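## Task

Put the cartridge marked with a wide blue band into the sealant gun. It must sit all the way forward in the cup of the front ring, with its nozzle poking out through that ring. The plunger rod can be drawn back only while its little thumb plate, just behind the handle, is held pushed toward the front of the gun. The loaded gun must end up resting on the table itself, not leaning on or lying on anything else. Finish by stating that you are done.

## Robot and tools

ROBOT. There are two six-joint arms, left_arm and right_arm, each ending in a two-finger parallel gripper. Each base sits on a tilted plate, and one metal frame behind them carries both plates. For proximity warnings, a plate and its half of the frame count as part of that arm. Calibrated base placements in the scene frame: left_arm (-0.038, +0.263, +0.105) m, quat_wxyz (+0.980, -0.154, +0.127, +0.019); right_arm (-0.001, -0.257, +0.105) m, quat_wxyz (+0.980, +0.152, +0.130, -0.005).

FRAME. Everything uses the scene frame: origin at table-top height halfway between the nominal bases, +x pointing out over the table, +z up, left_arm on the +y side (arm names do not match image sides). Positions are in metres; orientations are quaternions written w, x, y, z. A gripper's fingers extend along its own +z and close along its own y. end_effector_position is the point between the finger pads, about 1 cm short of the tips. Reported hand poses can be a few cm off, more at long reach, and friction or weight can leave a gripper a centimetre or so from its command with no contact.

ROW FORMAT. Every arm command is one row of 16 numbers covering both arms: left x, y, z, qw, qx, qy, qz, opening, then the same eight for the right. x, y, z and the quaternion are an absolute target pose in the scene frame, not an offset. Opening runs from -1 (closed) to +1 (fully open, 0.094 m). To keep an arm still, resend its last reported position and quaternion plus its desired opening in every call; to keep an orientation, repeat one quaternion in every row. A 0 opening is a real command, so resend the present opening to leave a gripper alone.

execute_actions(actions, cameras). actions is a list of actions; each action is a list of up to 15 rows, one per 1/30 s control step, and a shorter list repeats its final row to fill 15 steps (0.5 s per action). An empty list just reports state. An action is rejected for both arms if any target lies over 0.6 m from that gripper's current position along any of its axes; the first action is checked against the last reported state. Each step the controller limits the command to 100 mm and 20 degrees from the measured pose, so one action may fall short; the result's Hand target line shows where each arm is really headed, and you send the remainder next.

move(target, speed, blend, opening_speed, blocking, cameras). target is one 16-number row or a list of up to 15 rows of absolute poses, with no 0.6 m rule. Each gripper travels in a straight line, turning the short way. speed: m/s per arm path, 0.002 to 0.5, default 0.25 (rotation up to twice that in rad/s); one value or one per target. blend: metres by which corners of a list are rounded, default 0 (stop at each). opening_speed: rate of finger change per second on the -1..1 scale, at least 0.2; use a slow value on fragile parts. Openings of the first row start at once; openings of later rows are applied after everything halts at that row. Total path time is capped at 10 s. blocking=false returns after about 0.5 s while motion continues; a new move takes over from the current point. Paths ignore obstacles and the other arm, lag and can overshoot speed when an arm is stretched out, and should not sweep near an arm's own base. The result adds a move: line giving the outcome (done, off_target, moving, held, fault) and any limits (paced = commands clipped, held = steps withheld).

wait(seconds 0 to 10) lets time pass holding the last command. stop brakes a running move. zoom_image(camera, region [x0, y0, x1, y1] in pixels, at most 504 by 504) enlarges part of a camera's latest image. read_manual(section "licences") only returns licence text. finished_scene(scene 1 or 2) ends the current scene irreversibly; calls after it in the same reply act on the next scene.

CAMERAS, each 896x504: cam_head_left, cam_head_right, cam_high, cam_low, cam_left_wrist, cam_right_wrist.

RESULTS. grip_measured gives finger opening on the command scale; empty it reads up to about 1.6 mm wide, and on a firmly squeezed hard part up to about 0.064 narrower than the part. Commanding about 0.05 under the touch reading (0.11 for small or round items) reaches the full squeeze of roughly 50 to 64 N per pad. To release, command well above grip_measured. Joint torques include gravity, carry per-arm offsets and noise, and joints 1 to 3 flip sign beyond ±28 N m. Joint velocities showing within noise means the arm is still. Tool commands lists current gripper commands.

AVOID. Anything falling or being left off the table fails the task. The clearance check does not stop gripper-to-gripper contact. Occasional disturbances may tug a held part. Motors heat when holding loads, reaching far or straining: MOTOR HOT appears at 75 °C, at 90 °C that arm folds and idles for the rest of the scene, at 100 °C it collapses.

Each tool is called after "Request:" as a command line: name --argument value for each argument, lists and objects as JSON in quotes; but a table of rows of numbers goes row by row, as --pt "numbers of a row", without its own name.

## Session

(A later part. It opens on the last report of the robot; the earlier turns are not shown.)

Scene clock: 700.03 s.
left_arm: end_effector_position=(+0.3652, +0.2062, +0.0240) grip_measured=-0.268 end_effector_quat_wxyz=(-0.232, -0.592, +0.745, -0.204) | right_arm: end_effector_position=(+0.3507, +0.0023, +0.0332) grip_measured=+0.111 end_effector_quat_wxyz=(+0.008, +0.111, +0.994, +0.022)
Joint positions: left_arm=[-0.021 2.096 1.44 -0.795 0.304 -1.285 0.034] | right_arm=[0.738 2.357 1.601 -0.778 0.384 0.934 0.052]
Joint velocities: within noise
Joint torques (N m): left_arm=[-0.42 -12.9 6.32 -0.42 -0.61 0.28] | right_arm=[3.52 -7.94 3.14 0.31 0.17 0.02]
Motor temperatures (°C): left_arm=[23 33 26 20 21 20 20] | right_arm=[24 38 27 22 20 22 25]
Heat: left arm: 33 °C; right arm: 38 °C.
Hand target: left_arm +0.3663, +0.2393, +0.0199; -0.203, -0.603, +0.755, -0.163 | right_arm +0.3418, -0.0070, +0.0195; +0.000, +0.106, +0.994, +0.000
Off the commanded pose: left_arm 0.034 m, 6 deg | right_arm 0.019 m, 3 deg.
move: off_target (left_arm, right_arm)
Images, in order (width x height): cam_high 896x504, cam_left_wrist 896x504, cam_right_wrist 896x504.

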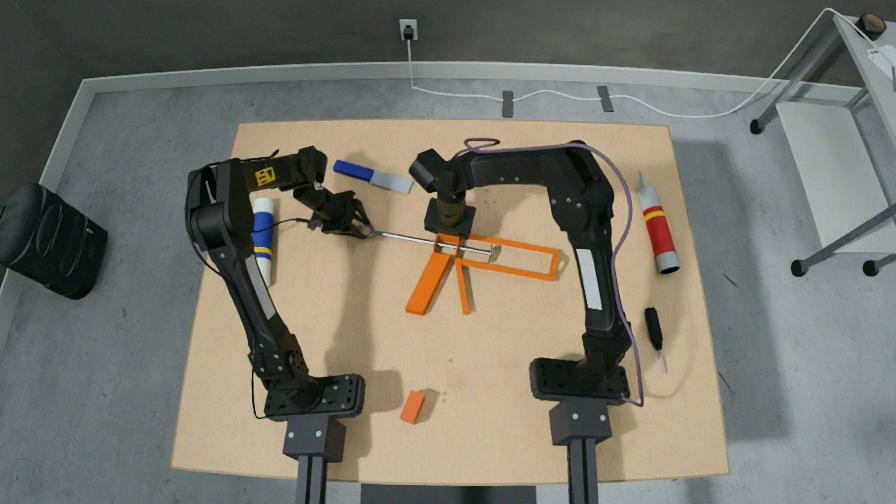

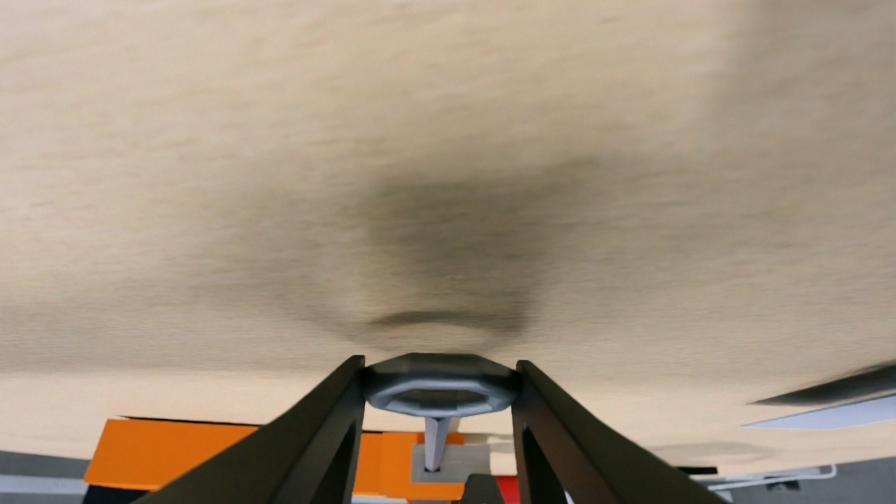

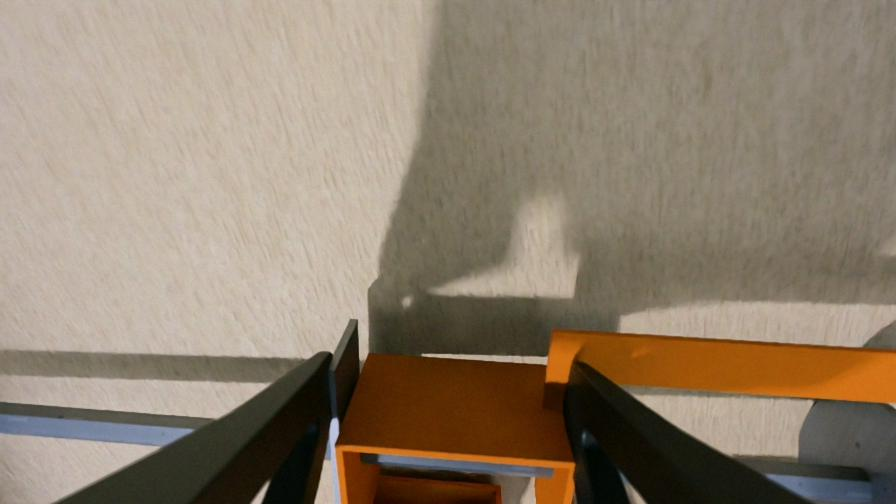

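Request:
move --pt "0.371 0.262 0.018 0.223 0.595 -0.746 0.199 -0.45 0.338 -0.020 0.019 0 0.1063 0.9943 0 -0.1" --speed 0.06 --cameras '["cam_left_wrist","cam_right_wrist","cam_high"]'

Scene clock: 723.50 s.
left_arm: end_effector_position=(+0.3650, +0.2365, +0.0265) grip_measured=-0.269 end_effector_quat_wxyz=(-0.247, -0.587, +0.737, -0.225) | right_arm: end_effector_position=(+0.3452, +0.0012, +0.0343) grip_measured=+0.111 end_effector_quat_wxyz=(+0.012, +0.107, +0.994, +0.030)
Joint positions: left_arm=[0.074 2.096 1.478 -0.871 0.367 -1.181 0.034] | right_arm=[0.743 2.328 1.546 -0.739 0.379 0.925 0.052]
Joint velocities: within noise
Joint torques (N m): left_arm=[-0.47 -11.22 7.1 -0.28 -0.27 0.25] | right_arm=[2.02 -8.85 1.74 0.24 0.22 -0.04]
Motor temperatures (°C): left_arm=[23 38 28 20 21 20 21] | right_arm=[23 38 26 22 20 22 26]
Heat: left arm: 38 °C; right arm: 38 °C.
Hand target: left_arm +0.3702, +0.2617, +0.0188; -0.223, -0.596, +0.746, -0.199 | right_arm +0.3377, -0.0194, +0.0198; +0.000, +0.106, +0.994, +0.000
Off the commanded pose: left_arm 0.028 m, 4 deg | right_arm 0.027 m, 4 deg.
move: off_target (left_arm, right_arm)
Images, in order (width x height): cam_high 896x504, cam_left_wrist 896x504, cam_right_wrist 896x504.

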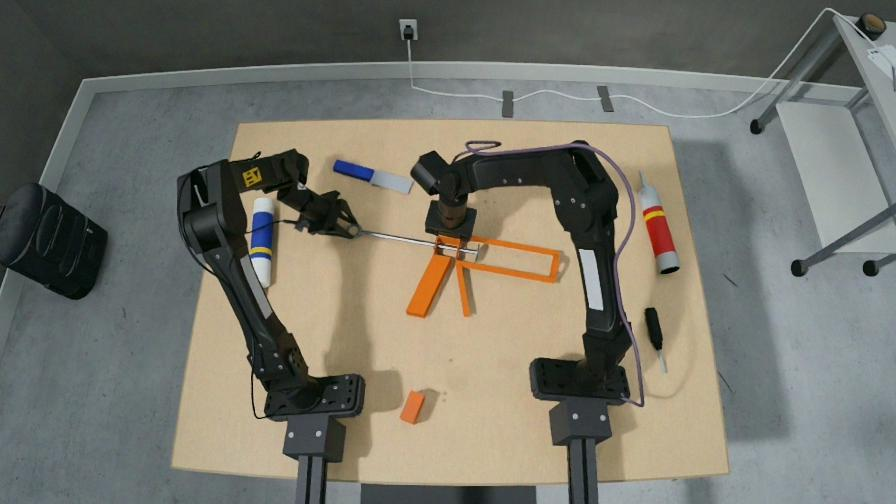

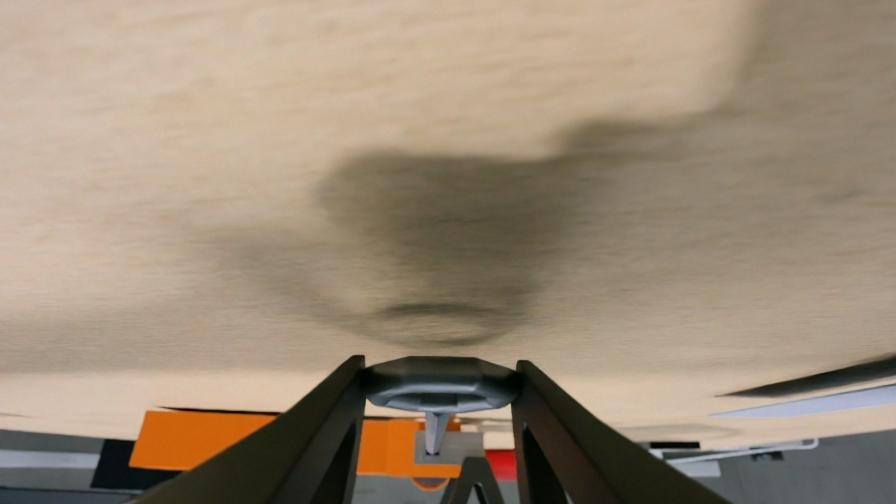

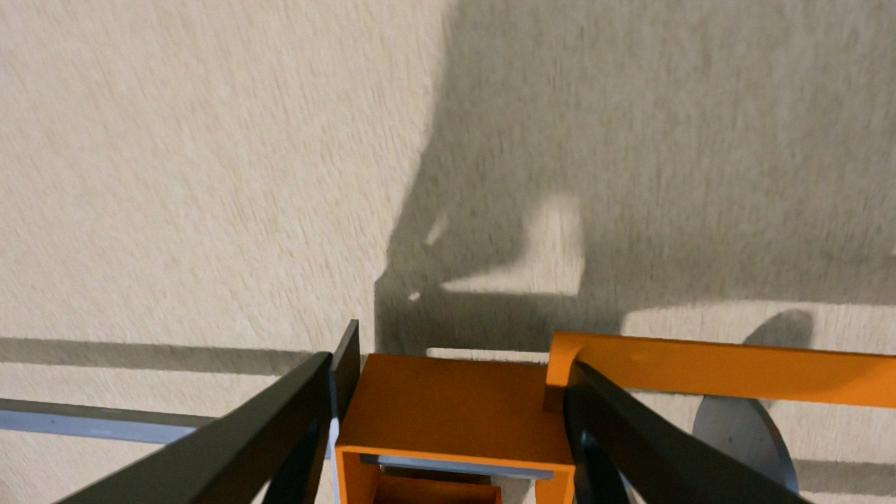

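Request:
zoom_image --camera "cam_high" --region '[395, 175, 595, 325]'

Request:
zoom_image --camera "cam_right_wrist" --region '[546, 250, 896, 504]'

Scaled by 2.520 from the camera's 896x504 image, which has a finer 1280x720 frame.

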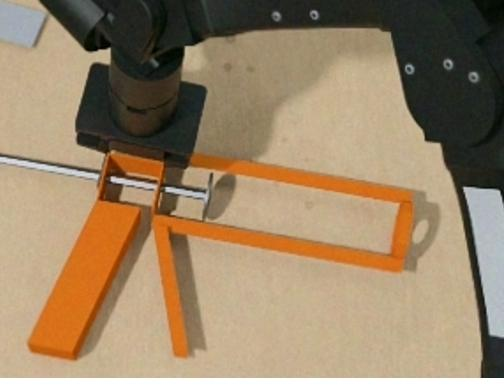

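Scaled by 1.440 from the camera's 896x504 image, which has a finer 1280x720 frame.

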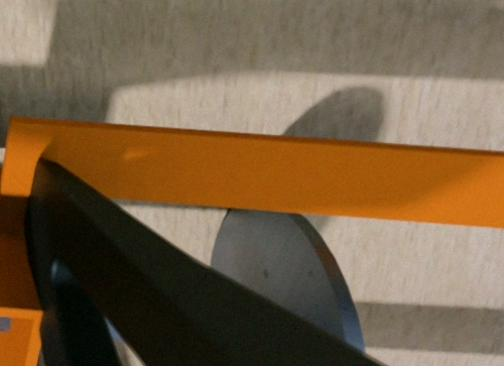

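Request:
move --pt "0.374 0.277 0.014 0.223 0.595 -0.746 0.199 -0.45 0.336 -0.028 0.012 0 0.1063 0.9943 0 -0.1" --speed 0.05 --cameras '["cam_left_wrist","cam_right_wrist","cam_high"]'

Request:
zoom_image --camera "cam_high" --region '[395, 175, 595, 325]'

Scene clock: 737.73 s.
left_arm: end_effector_position=(+0.3672, +0.2462, +0.0269) grip_measured=-0.270 end_effector_quat_wxyz=(-0.253, -0.584, +0.736, -0.230) | right_arm: end_effector_position=(+0.3447, -0.0005, +0.0349) grip_measured=+0.107 end_effector_quat_wxyz=(+0.018, +0.103, +0.994, +0.040)
Joint positions: left_arm=[0.103 2.111 1.515 -0.911 0.386 -1.145 0.034] | right_arm=[0.74 2.302 1.504 -0.696 0.374 0.905 0.052]
Joint velocities: within noise
Joint torques (N m): left_arm=[0.27 -11.06 7.3 -0.25 -0.43 0.28] | right_arm=[1.02 -7.87 1.4 0.24 0.26 -0.03]
Motor temperatures (°C): left_arm=[22 37 28 20 21 20 21] | right_arm=[23 37 26 21 20 22 26]
Heat: left arm: 37 °C; right arm: 37 °C.
Hand target: left_arm +0.3728, +0.2769, +0.0153; -0.223, -0.596, +0.745, -0.199 | right_arm +0.3353, -0.0272, +0.0135; -0.001, +0.106, +0.994, +0.000
Off the commanded pose: left_arm 0.034 m, 5 deg | right_arm 0.037 m, 5 deg.
move: off_target (left_arm, right_arm)
Images, in order (width x height): cam_high 896x504, cam_left_wrist 896x504, cam_right_wrist 896x504.

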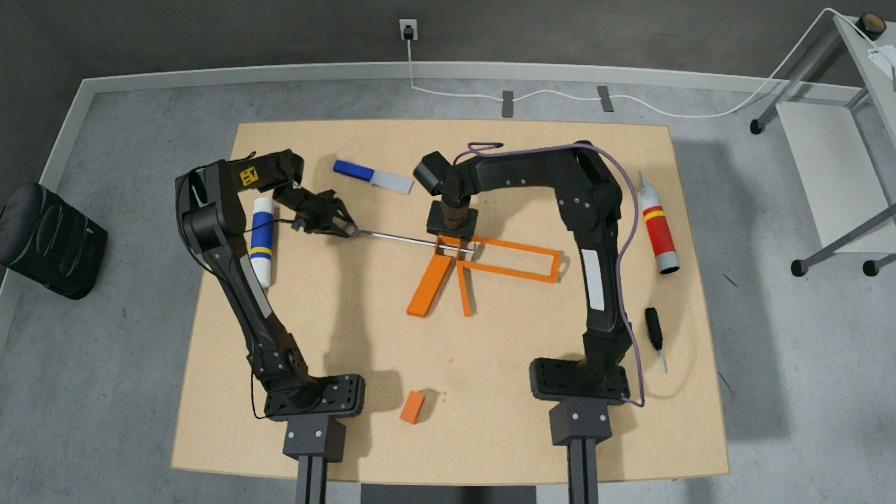

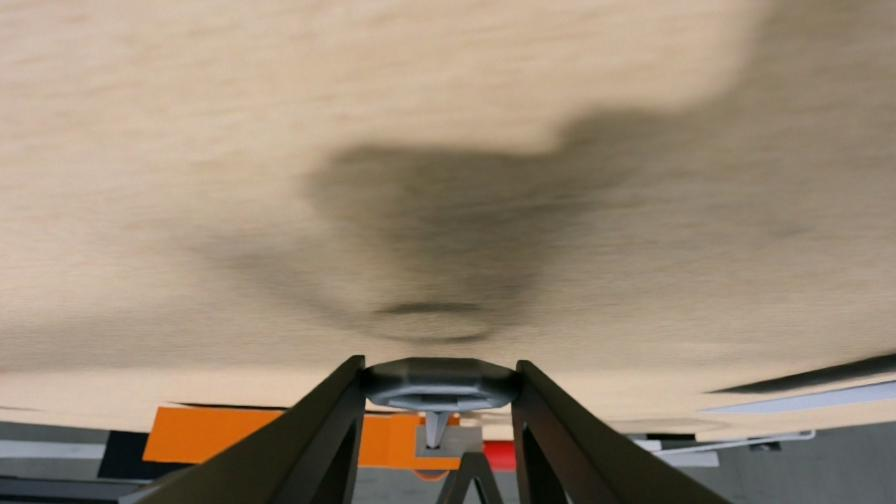

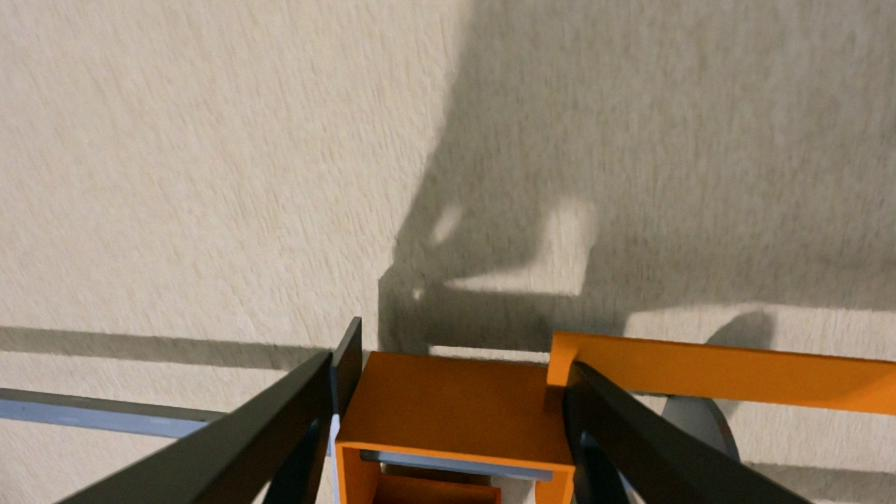

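Scaled by 2.520 from the camera's 896x504 image, which has a finer 1280x720 frame.

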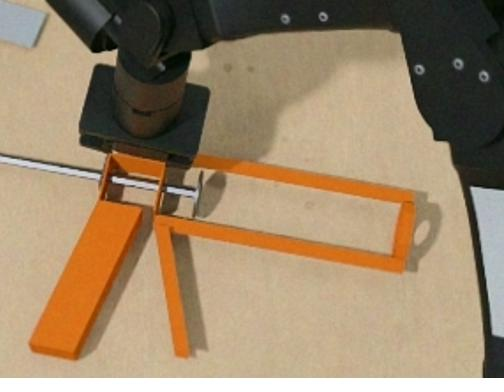

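Request:
move --pt "0.362 0.238 0.018 0.253 0.584 -0.736 0.230 -0.45 0.342 -0.007 0.02 0 0.1063 0.9943 0 -0.1" --speed 0.05 --cameras '["cam_left_wrist","cam_right_wrist","cam_high"]'

Scene clock: 762.00 s.
left_arm: end_effector_position=(+0.3661, +0.2447, +0.0199) grip_measured=-0.270 end_effector_quat_wxyz=(-0.246, -0.587, +0.736, -0.231) | right_arm: end_effector_position=(+0.3454, +0.0009, +0.0342) grip_measured=+0.105 end_effector_quat_wxyz=(+0.005, +0.100, +0.995, +0.028)
Joint positions: left_arm=[0.103 2.111 1.485 -0.866 0.382 -1.151 0.034] | right_arm=[0.74 2.336 1.565 -0.76 0.372 0.912 0.052]
Joint velocities: within noise
Joint torques (N m): left_arm=[-4.33 -11.66 3.03 -0.06 0.41 -0.05] | right_arm=[3.43 -6.53 6.26 0.11 0.29 0.24]
Motor temperatures (°C): left_arm=[22 35 28 20 21 20 21] | right_arm=[23 38 26 21 21 22 26]
Heat: left arm: 35 °C; right arm: 38 °C.
Hand target: left_arm +0.3619, +0.2381, +0.0180; -0.253, -0.584, +0.736, -0.230 | right_arm +0.3418, -0.0071, +0.0206; +0.001, +0.106, +0.994, +0.001
Off the commanded pose: left_arm 0.008 m, 1 deg | right_arm 0.017 m, 3 deg.
move: off_target (right_arm)
Images, in order (width x height): cam_high 896x504, cam_left_wrist 896x504, cam_right_wrist 896x504.

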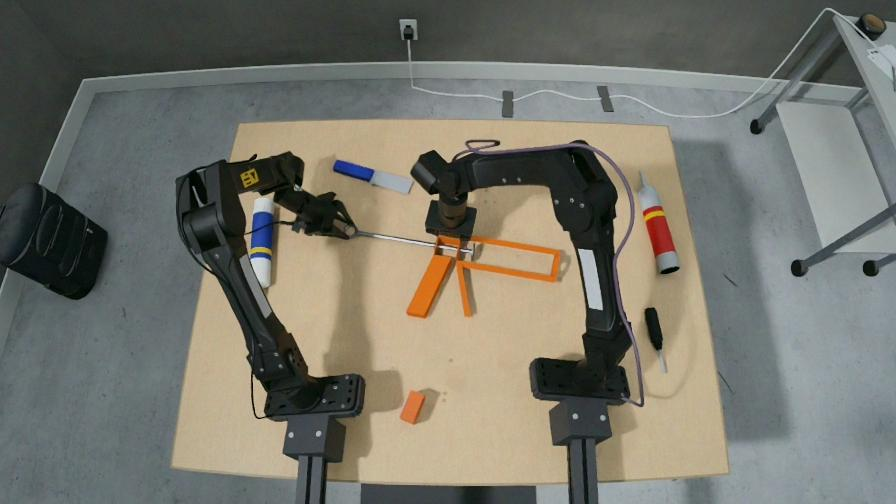

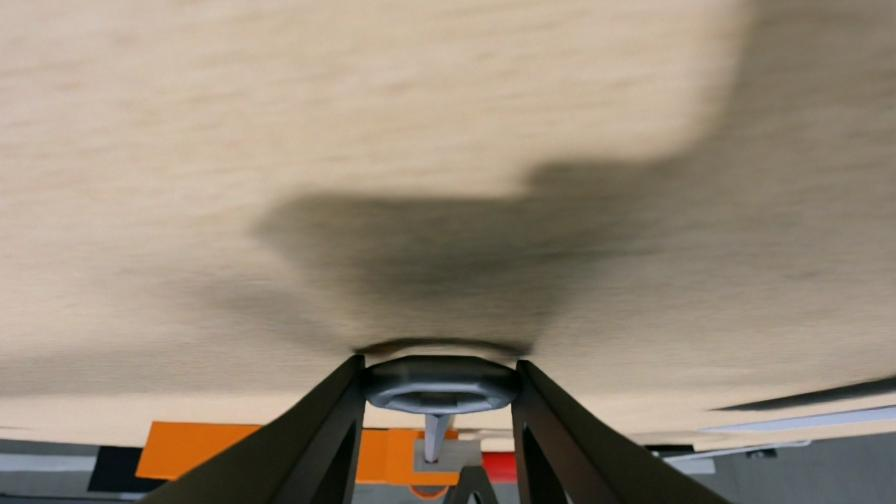

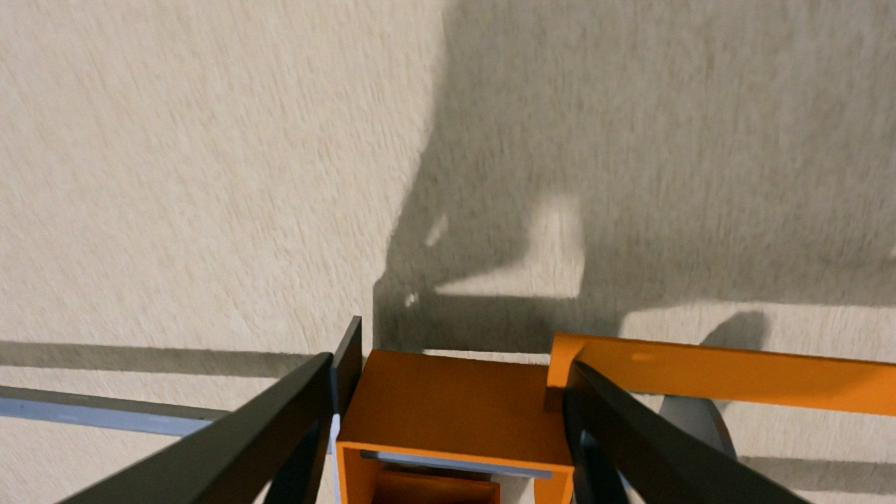

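Request:
move --pt "0.362 0.238 0.022 0.253 0.584 -0.736 0.230 -0.45 0.345 0.001 0.02 0 0.1063 0.9943 0 0.35" --pt "0.362 0.238 0.022 0.253 0.584 -0.736 0.230 -0.45 0.348 0.005 0.14 0 0.1063 0.9943 0 0.35" --speed 0.1 --cameras '["cam_left_wrist","cam_right_wrist","cam_high"]'

Scene clock: 771.67 s.
left_arm: end_effector_position=(+0.3661, +0.2445, +0.0200) grip_measured=-0.270 end_effector_quat_wxyz=(-0.247, -0.588, +0.735, -0.231) | right_arm: end_effector_position=(+0.3408, +0.0015, +0.1195) grip_measured=+0.348 end_effector_quat_wxyz=(-0.020, +0.102, +0.994, -0.013)
Joint positions: left_arm=[0.103 2.111 1.485 -0.866 0.382 -1.153 0.034] | right_arm=[0.831 2.324 1.866 -1.212 0.384 1.054 0.063]
Joint velocities: within noise
Joint torques (N m): left_arm=[-4.56 -12.46 3.1 -0.13 0.41 -0.06] | right_arm=[5.46 -11.78 8.51 0 0.13 0.12]
Motor temperatures (°C): left_arm=[23 36 27 20 21 20 21] | right_arm=[23 38 27 21 21 22 26]
Heat: left arm: 36 °C; right arm: 38 °C.
Hand target: left_arm +0.3620, +0.2381, +0.0219; -0.253, -0.584, +0.736, -0.230 | right_arm +0.3476, +0.0048, +0.1397; +0.000, +0.106, +0.994, +0.000
Off the commanded pose: left_arm 0.008 m, 1 deg | right_arm 0.022 m, 3 deg.
move: off_target (right_arm)
Images, in order (width x height): cam_high 896x504, cam_left_wrist 896x504, cam_right_wrist 896x504.

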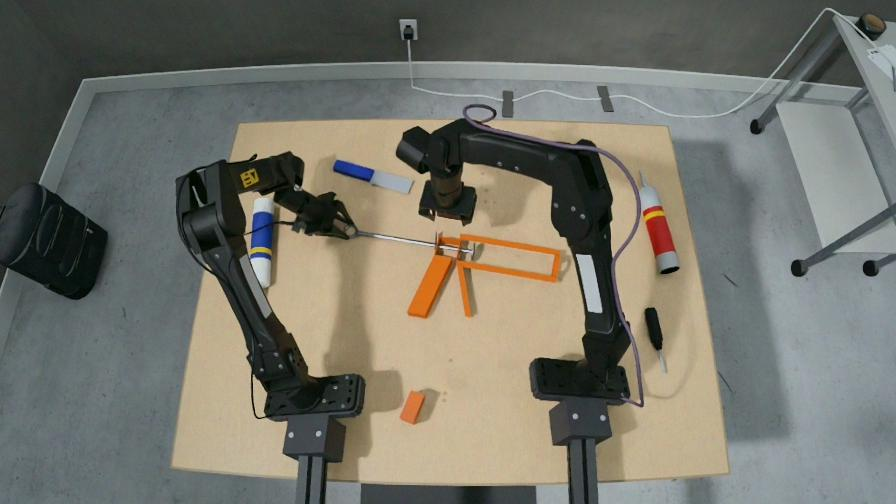

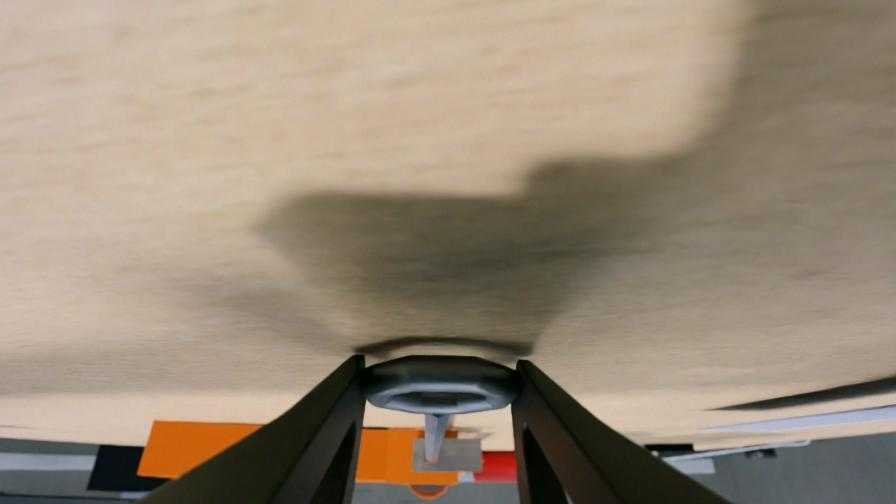

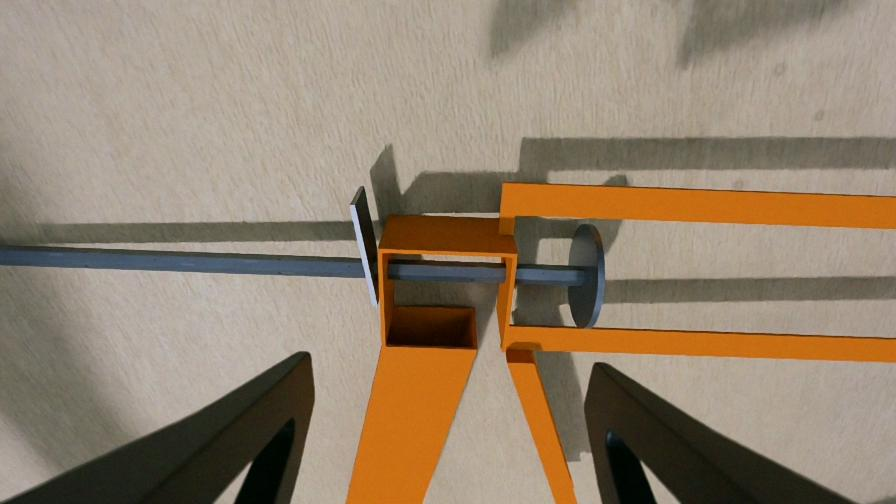

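Request:
move --pt "0.362 0.238 0.022 0.253 0.584 -0.736 0.230 -0.45 0.337 0.068 0.13 0 0.6232 -0.7821 0 -0.1" --speed 0.3 --cameras '["cam_left_wrist","cam_right_wrist","cam_high"]'

Scene clock: 810.53 s.
left_arm: end_effector_position=(+0.3661, +0.2445, +0.0200) grip_measured=-0.270 end_effector_quat_wxyz=(-0.247, -0.588, +0.735, -0.231) | right_arm: end_effector_position=(+0.3403, +0.0599, +0.1267) grip_measured=-0.098 end_effector_quat_wxyz=(-0.004, -0.612, +0.791, +0.004)
Joint positions: left_arm=[0.103 2.111 1.485 -0.866 0.382 -1.153 0.034] | right_arm=[0.916 2.509 2.154 -1.308 0.384 -0.393 0.042]
Joint velocities: within noise
Joint torques (N m): left_arm=[-4.55 -12.48 3.1 -0.12 0.4 -0.06] | right_arm=[5.97 -9.07 8.94 0.05 0.07 -0.09]
Motor temperatures (°C): left_arm=[23 37 26 20 21 20 22] | right_arm=[25 45 29 21 21 22 25]
Heat: left arm: 37 °C; right arm: 45 °C.
Hand target: left_arm +0.3620, +0.2381, +0.0219; -0.253, -0.584, +0.736, -0.230 | right_arm +0.3369, +0.0678, +0.1299; +0.001, -0.623, +0.782, +0.000
Off the commanded pose: left_arm 0.008 m, 1 deg | right_arm 0.009 m, 2 deg.
move: done
Images, in order (width x height): cam_high 896x504, cam_left_wrist 896x504, cam_right_wrist 896x504.

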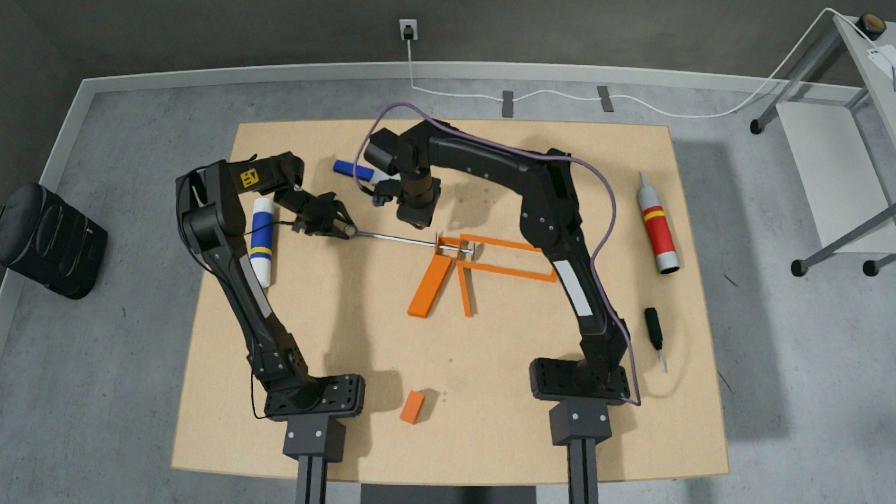

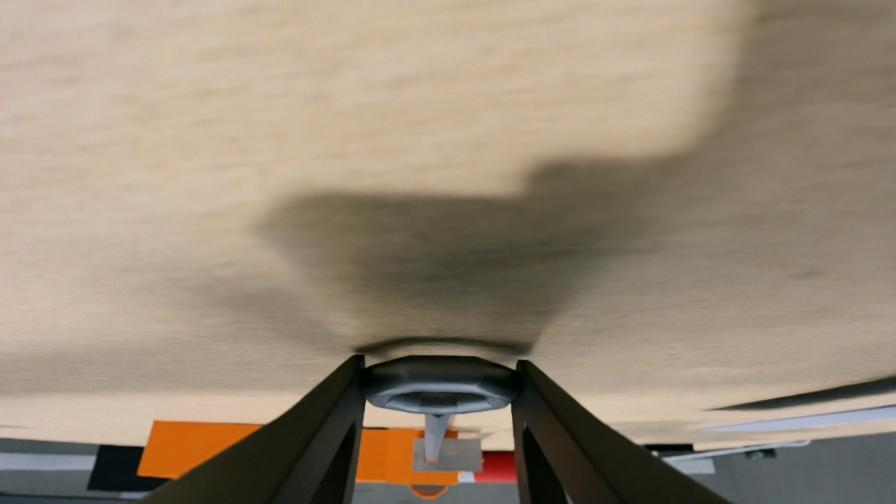

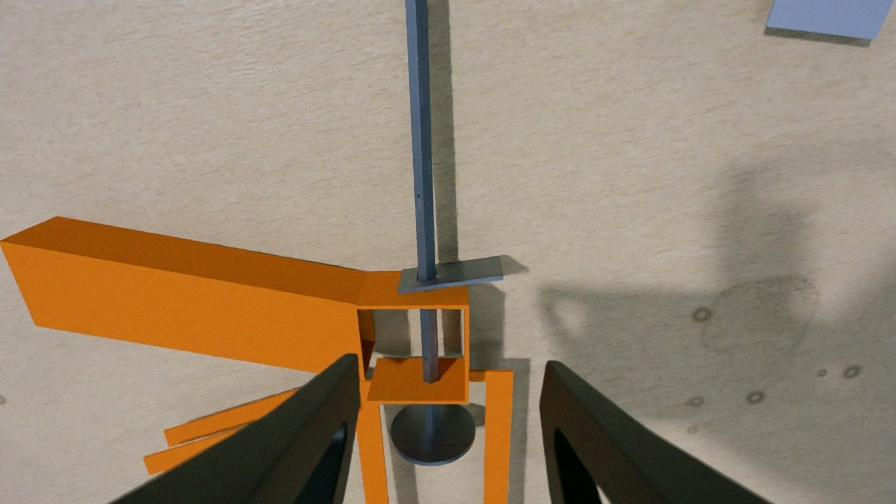

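Request:
move --pt "0.362 0.238 0.022 0.253 0.584 -0.736 0.230 -0.45 0.328 0.068 0.05 0 0.6541 -0.7564 0 -0.2" --speed 0.12 --cameras '["cam_right_wrist","cam_high"]'

Scene clock: 829.57 s.
left_arm: end_effector_position=(+0.3661, +0.2445, +0.0200) grip_measured=-0.270 end_effector_quat_wxyz=(-0.247, -0.588, +0.735, -0.231) | right_arm: end_effector_position=(+0.3317, +0.0678, +0.0569) grip_measured=-0.198 end_effector_quat_wxyz=(+0.003, -0.648, +0.761, +0.005)
Joint positions: left_arm=[0.103 2.111 1.485 -0.866 0.382 -1.153 0.034] | right_arm=[0.882 2.547 1.944 -1.032 0.388 -0.528 0.038]
Joint velocities: within noise
Joint torques (N m): left_arm=[-4.53 -12.44 3.1 -0.13 0.4 -0.07] | right_arm=[4.68 -9.62 4.46 0.35 0.08 -0.02]
Motor temperatures (°C): left_arm=[23 37 26 20 21 20 22] | right_arm=[25 43 28 21 20 22 24]
Heat: left arm: 37 °C; right arm: 43 °C.
Hand target: left_arm +0.3620, +0.2381, +0.0219; -0.253, -0.584, +0.736, -0.230 | right_arm +0.3279, +0.0679, +0.0501; +0.000, -0.654, +0.756, +0.000
Off the commanded pose: left_arm 0.008 m, 1 deg | right_arm 0.008 m, 1 deg.
move: done
Images, in order (width x height): cam_high 896x504, cam_right_wrist 896x504.

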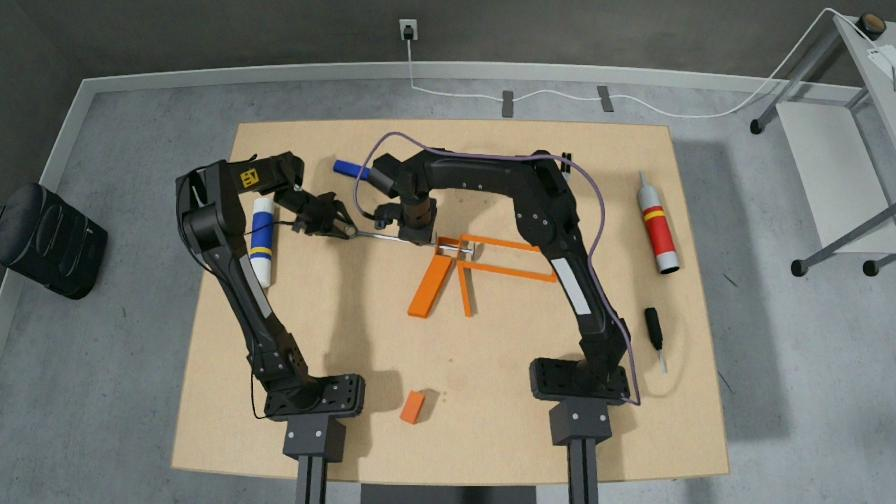

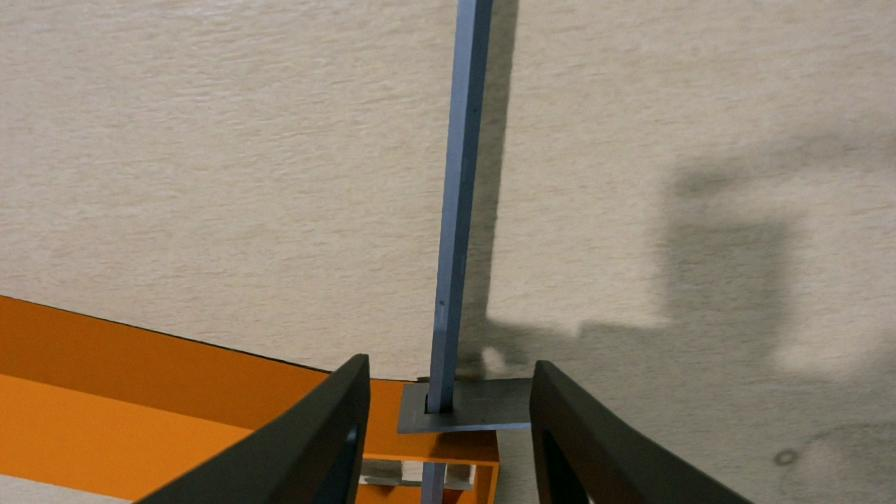

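Request:
move --pt "0.362 0.238 0.022 0.253 0.584 -0.736 0.230 -0.45 0.326 0.067 0.018 0 0.6541 -0.7564 0 -0.2" --speed 0.06 --cameras '["cam_right_wrist","cam_left_wrist"]'

Scene clock: 837.60 s.
left_arm: end_effector_position=(+0.3661, +0.2445, +0.0200) grip_measured=-0.270 end_effector_quat_wxyz=(-0.247, -0.588, +0.735, -0.231) | right_arm: end_effector_position=(+0.3306, +0.0678, +0.0267) grip_measured=-0.198 end_effector_quat_wxyz=(+0.005, -0.648, +0.761, +0.005)
Joint positions: left_arm=[0.103 2.111 1.485 -0.866 0.382 -1.153 0.034] | right_arm=[0.859 2.578 1.885 -0.927 0.39 -0.555 0.038]
Joint velocities: within noise
Joint torques (N m): left_arm=[-4.53 -12.48 3.1 -0.13 0.4 -0.07] | right_arm=[4.57 -9.36 4.3 0.36 0.08 -0.05]
Motor temperatures (°C): left_arm=[23 38 26 20 21 20 22] | right_arm=[25 41 27 21 20 22 24]
Heat: left arm: 38 °C; right arm: 41 °C.
Hand target: left_arm +0.3620, +0.2381, +0.0219; -0.253, -0.584, +0.736, -0.230 | right_arm +0.3259, +0.0668, +0.0181; +0.000, -0.654, +0.756, +0.000
Off the commanded pose: left_arm 0.008 m, 1 deg | right_arm 0.010 m, 1 deg.
move: done
Images, in order (width x height): cam_left_wrist 896x504, cam_right_wrist 896x504.

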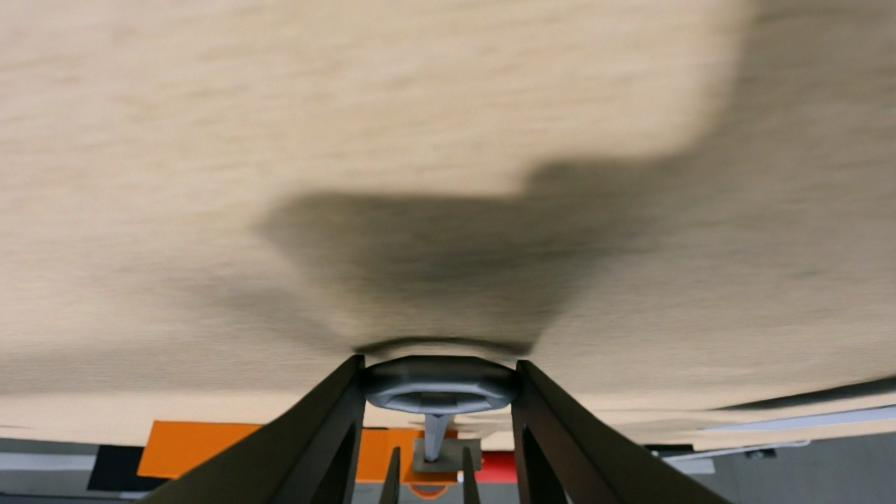

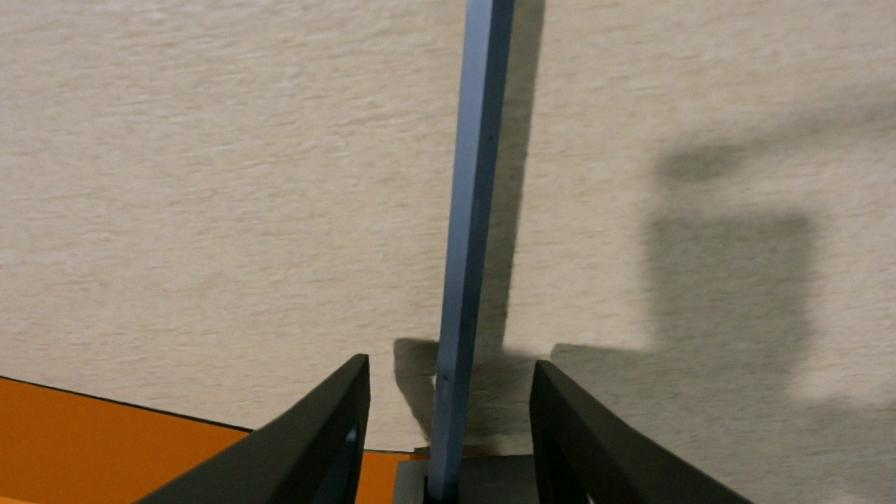

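Request:
move --pt "0.362 0.238 0.022 0.253 0.584 -0.736 0.230 -0.45 0.326 0.067 0.016 0 0.6541 -0.7564 0 -0.7" --pt "0.362 0.238 0.022 0.253 0.584 -0.736 0.230 -0.45 0.3225 0.047 0.016 0 0.6541 -0.7564 0 -0.7" --speed 0.05 --cameras '["cam_right_wrist","cam_left_wrist","cam_high"]'

Scene clock: 843.90 s.
left_arm: end_effector_position=(+0.3657, +0.2444, +0.0201) grip_measured=-0.270 end_effector_quat_wxyz=(-0.248, -0.588, +0.735, -0.231) | right_arm: end_effector_position=(+0.3252, +0.0545, +0.0126) grip_measured=-0.698 end_effector_quat_wxyz=(+0.007, -0.651, +0.759, -0.002)
Joint positions: left_arm=[0.103 2.111 1.485 -0.868 0.382 -1.153 0.034] | right_arm=[0.842 2.544 1.765 -0.834 0.404 -0.58 0.014]
Joint velocities: within noise
Joint torques (N m): left_arm=[-4.52 -12.46 3.11 -0.12 0.41 -0.07] | right_arm=[4 -12.01 3.1 0.13 -0.05 -0.03]
Motor temperatures (°C): left_arm=[23 38 26 20 21 20 22] | right_arm=[25 41 27 21 20 22 24]
Heat: left arm: 38 °C; right arm: 41 °C.
Hand target: left_arm +0.3620, +0.2381, +0.0219; -0.253, -0.584, +0.736, -0.230 | right_arm +0.3225, +0.0471, +0.0159; +0.000, -0.654, +0.756, +0.000
Off the commanded pose: left_arm 0.008 m, 1 deg | right_arm 0.009 m, 1 deg.
move: done
Images, in order (width x height): cam_high 896x504, cam_left_wrist 896x504, cam_right_wrist 896x504.

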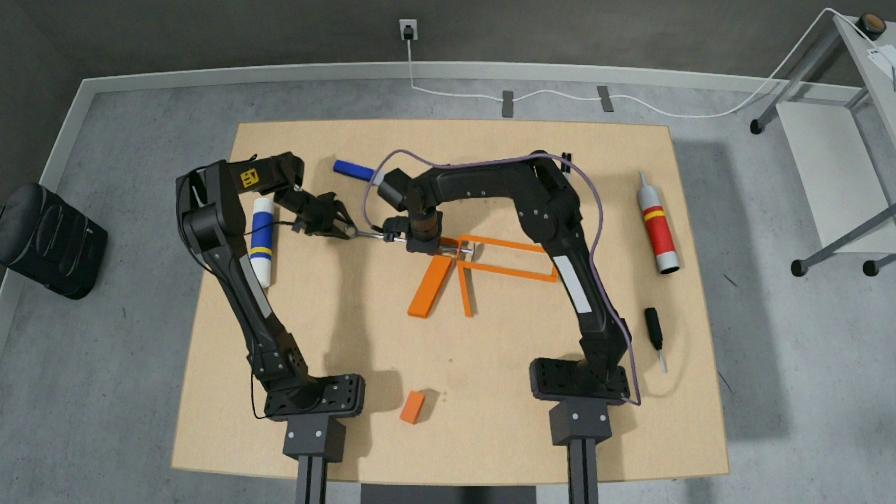

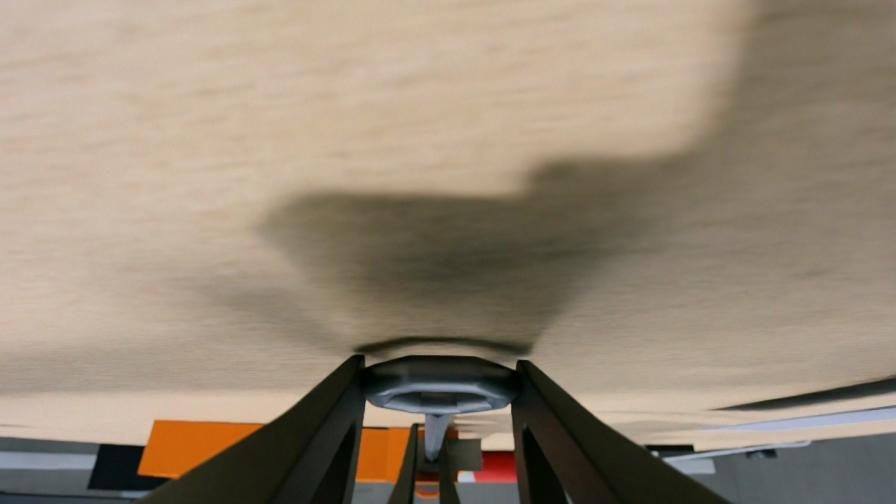

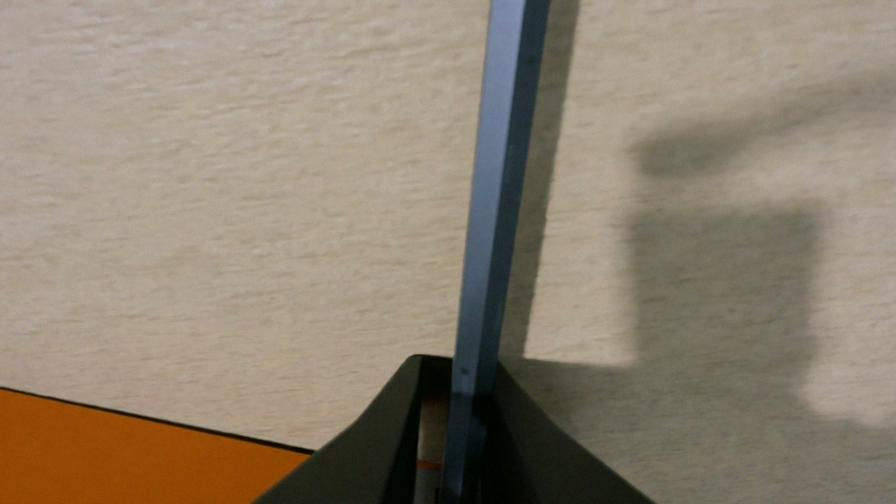

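Request:
move --pt "0.362 0.238 0.022 0.253 0.584 -0.736 0.230 -0.45 0.3245 0.040 0.026 0 0.6541 -0.7564 0 -0.7" --speed 0.05 --cameras '["cam_right_wrist","cam_left_wrist","cam_high"]'

Request:
zoom_image --camera "cam_left_wrist" --region '[330, 380, 560, 504]'

Scene clock: 854.40 s.
left_arm: end_effector_position=(+0.3657, +0.2444, +0.0201) grip_measured=-0.270 end_effector_quat_wxyz=(-0.248, -0.588, +0.735, -0.231) | right_arm: end_effector_position=(+0.3259, +0.0522, +0.0179) grip_measured=-0.698 end_effector_quat_wxyz=(+0.011, -0.651, +0.759, +0.002)
Joint positions: left_arm=[0.103 2.111 1.485 -0.868 0.382 -1.153 0.034] | right_arm=[0.841 2.518 1.744 -0.827 0.398 -0.586 0.014]
Joint velocities: within noise
Joint torques (N m): left_arm=[-4.53 -12.46 3.08 -0.12 0.41 -0.08] | right_arm=[3.78 -12.82 3.54 -0.14 0.01 -0.07]
Motor temperatures (°C): left_arm=[23 38 25 20 21 20 22] | right_arm=[24 44 27 21 20 22 24]
Heat: left arm: 38 °C; right arm: 44 °C.
Hand target: left_arm +0.3620, +0.2381, +0.0219; -0.253, -0.584, +0.736, -0.230 | right_arm +0.3246, +0.0403, +0.0256; +0.000, -0.654, +0.756, +0.000
Off the commanded pose: left_arm 0.008 m, 1 deg | right_arm 0.015 m, 1 deg.
move: off_target (right_arm)
Images, in order (width x height): cam_high 896x504, cam_left_wrist 896x504, cam_right_wrist 896x504.

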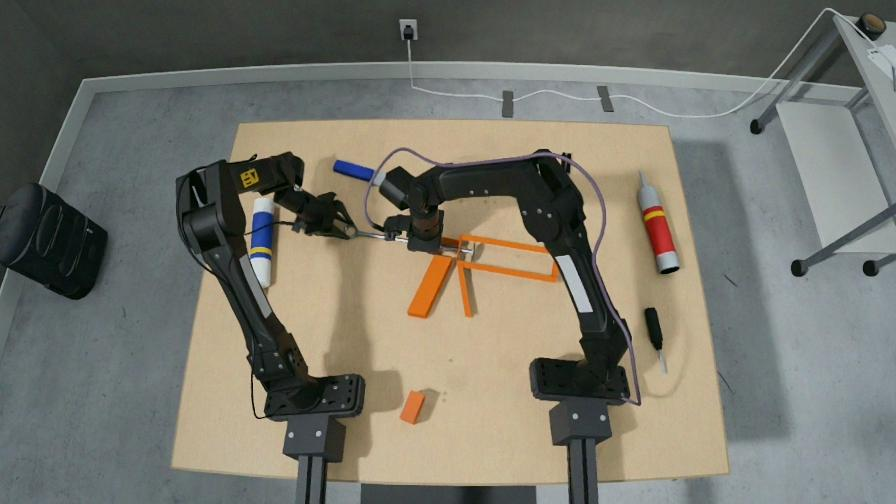

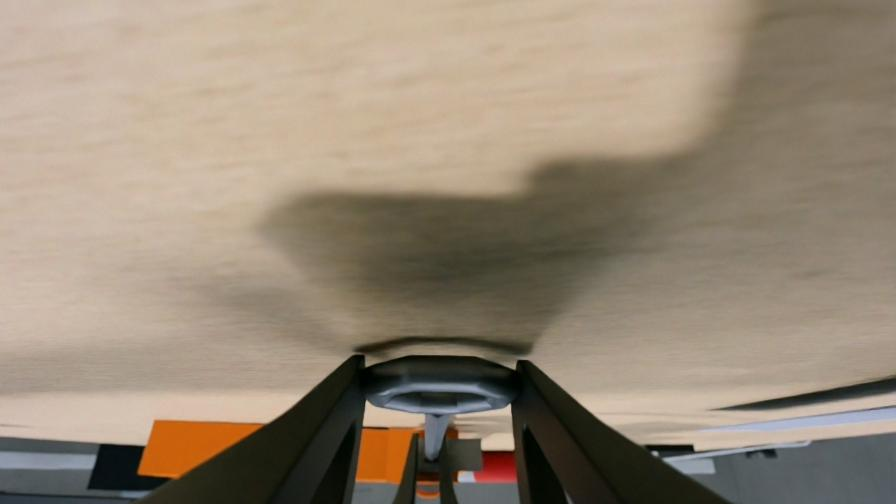

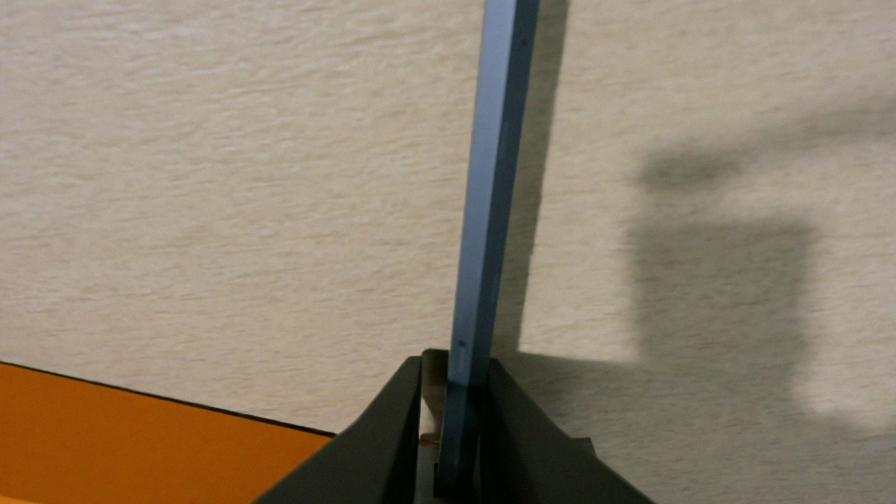

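Scaled by 2.191 from the camera's 896x504 image, which has a finer 1280x720 frame.

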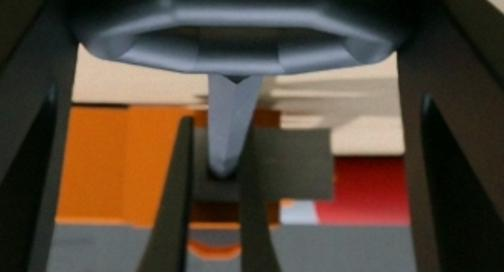

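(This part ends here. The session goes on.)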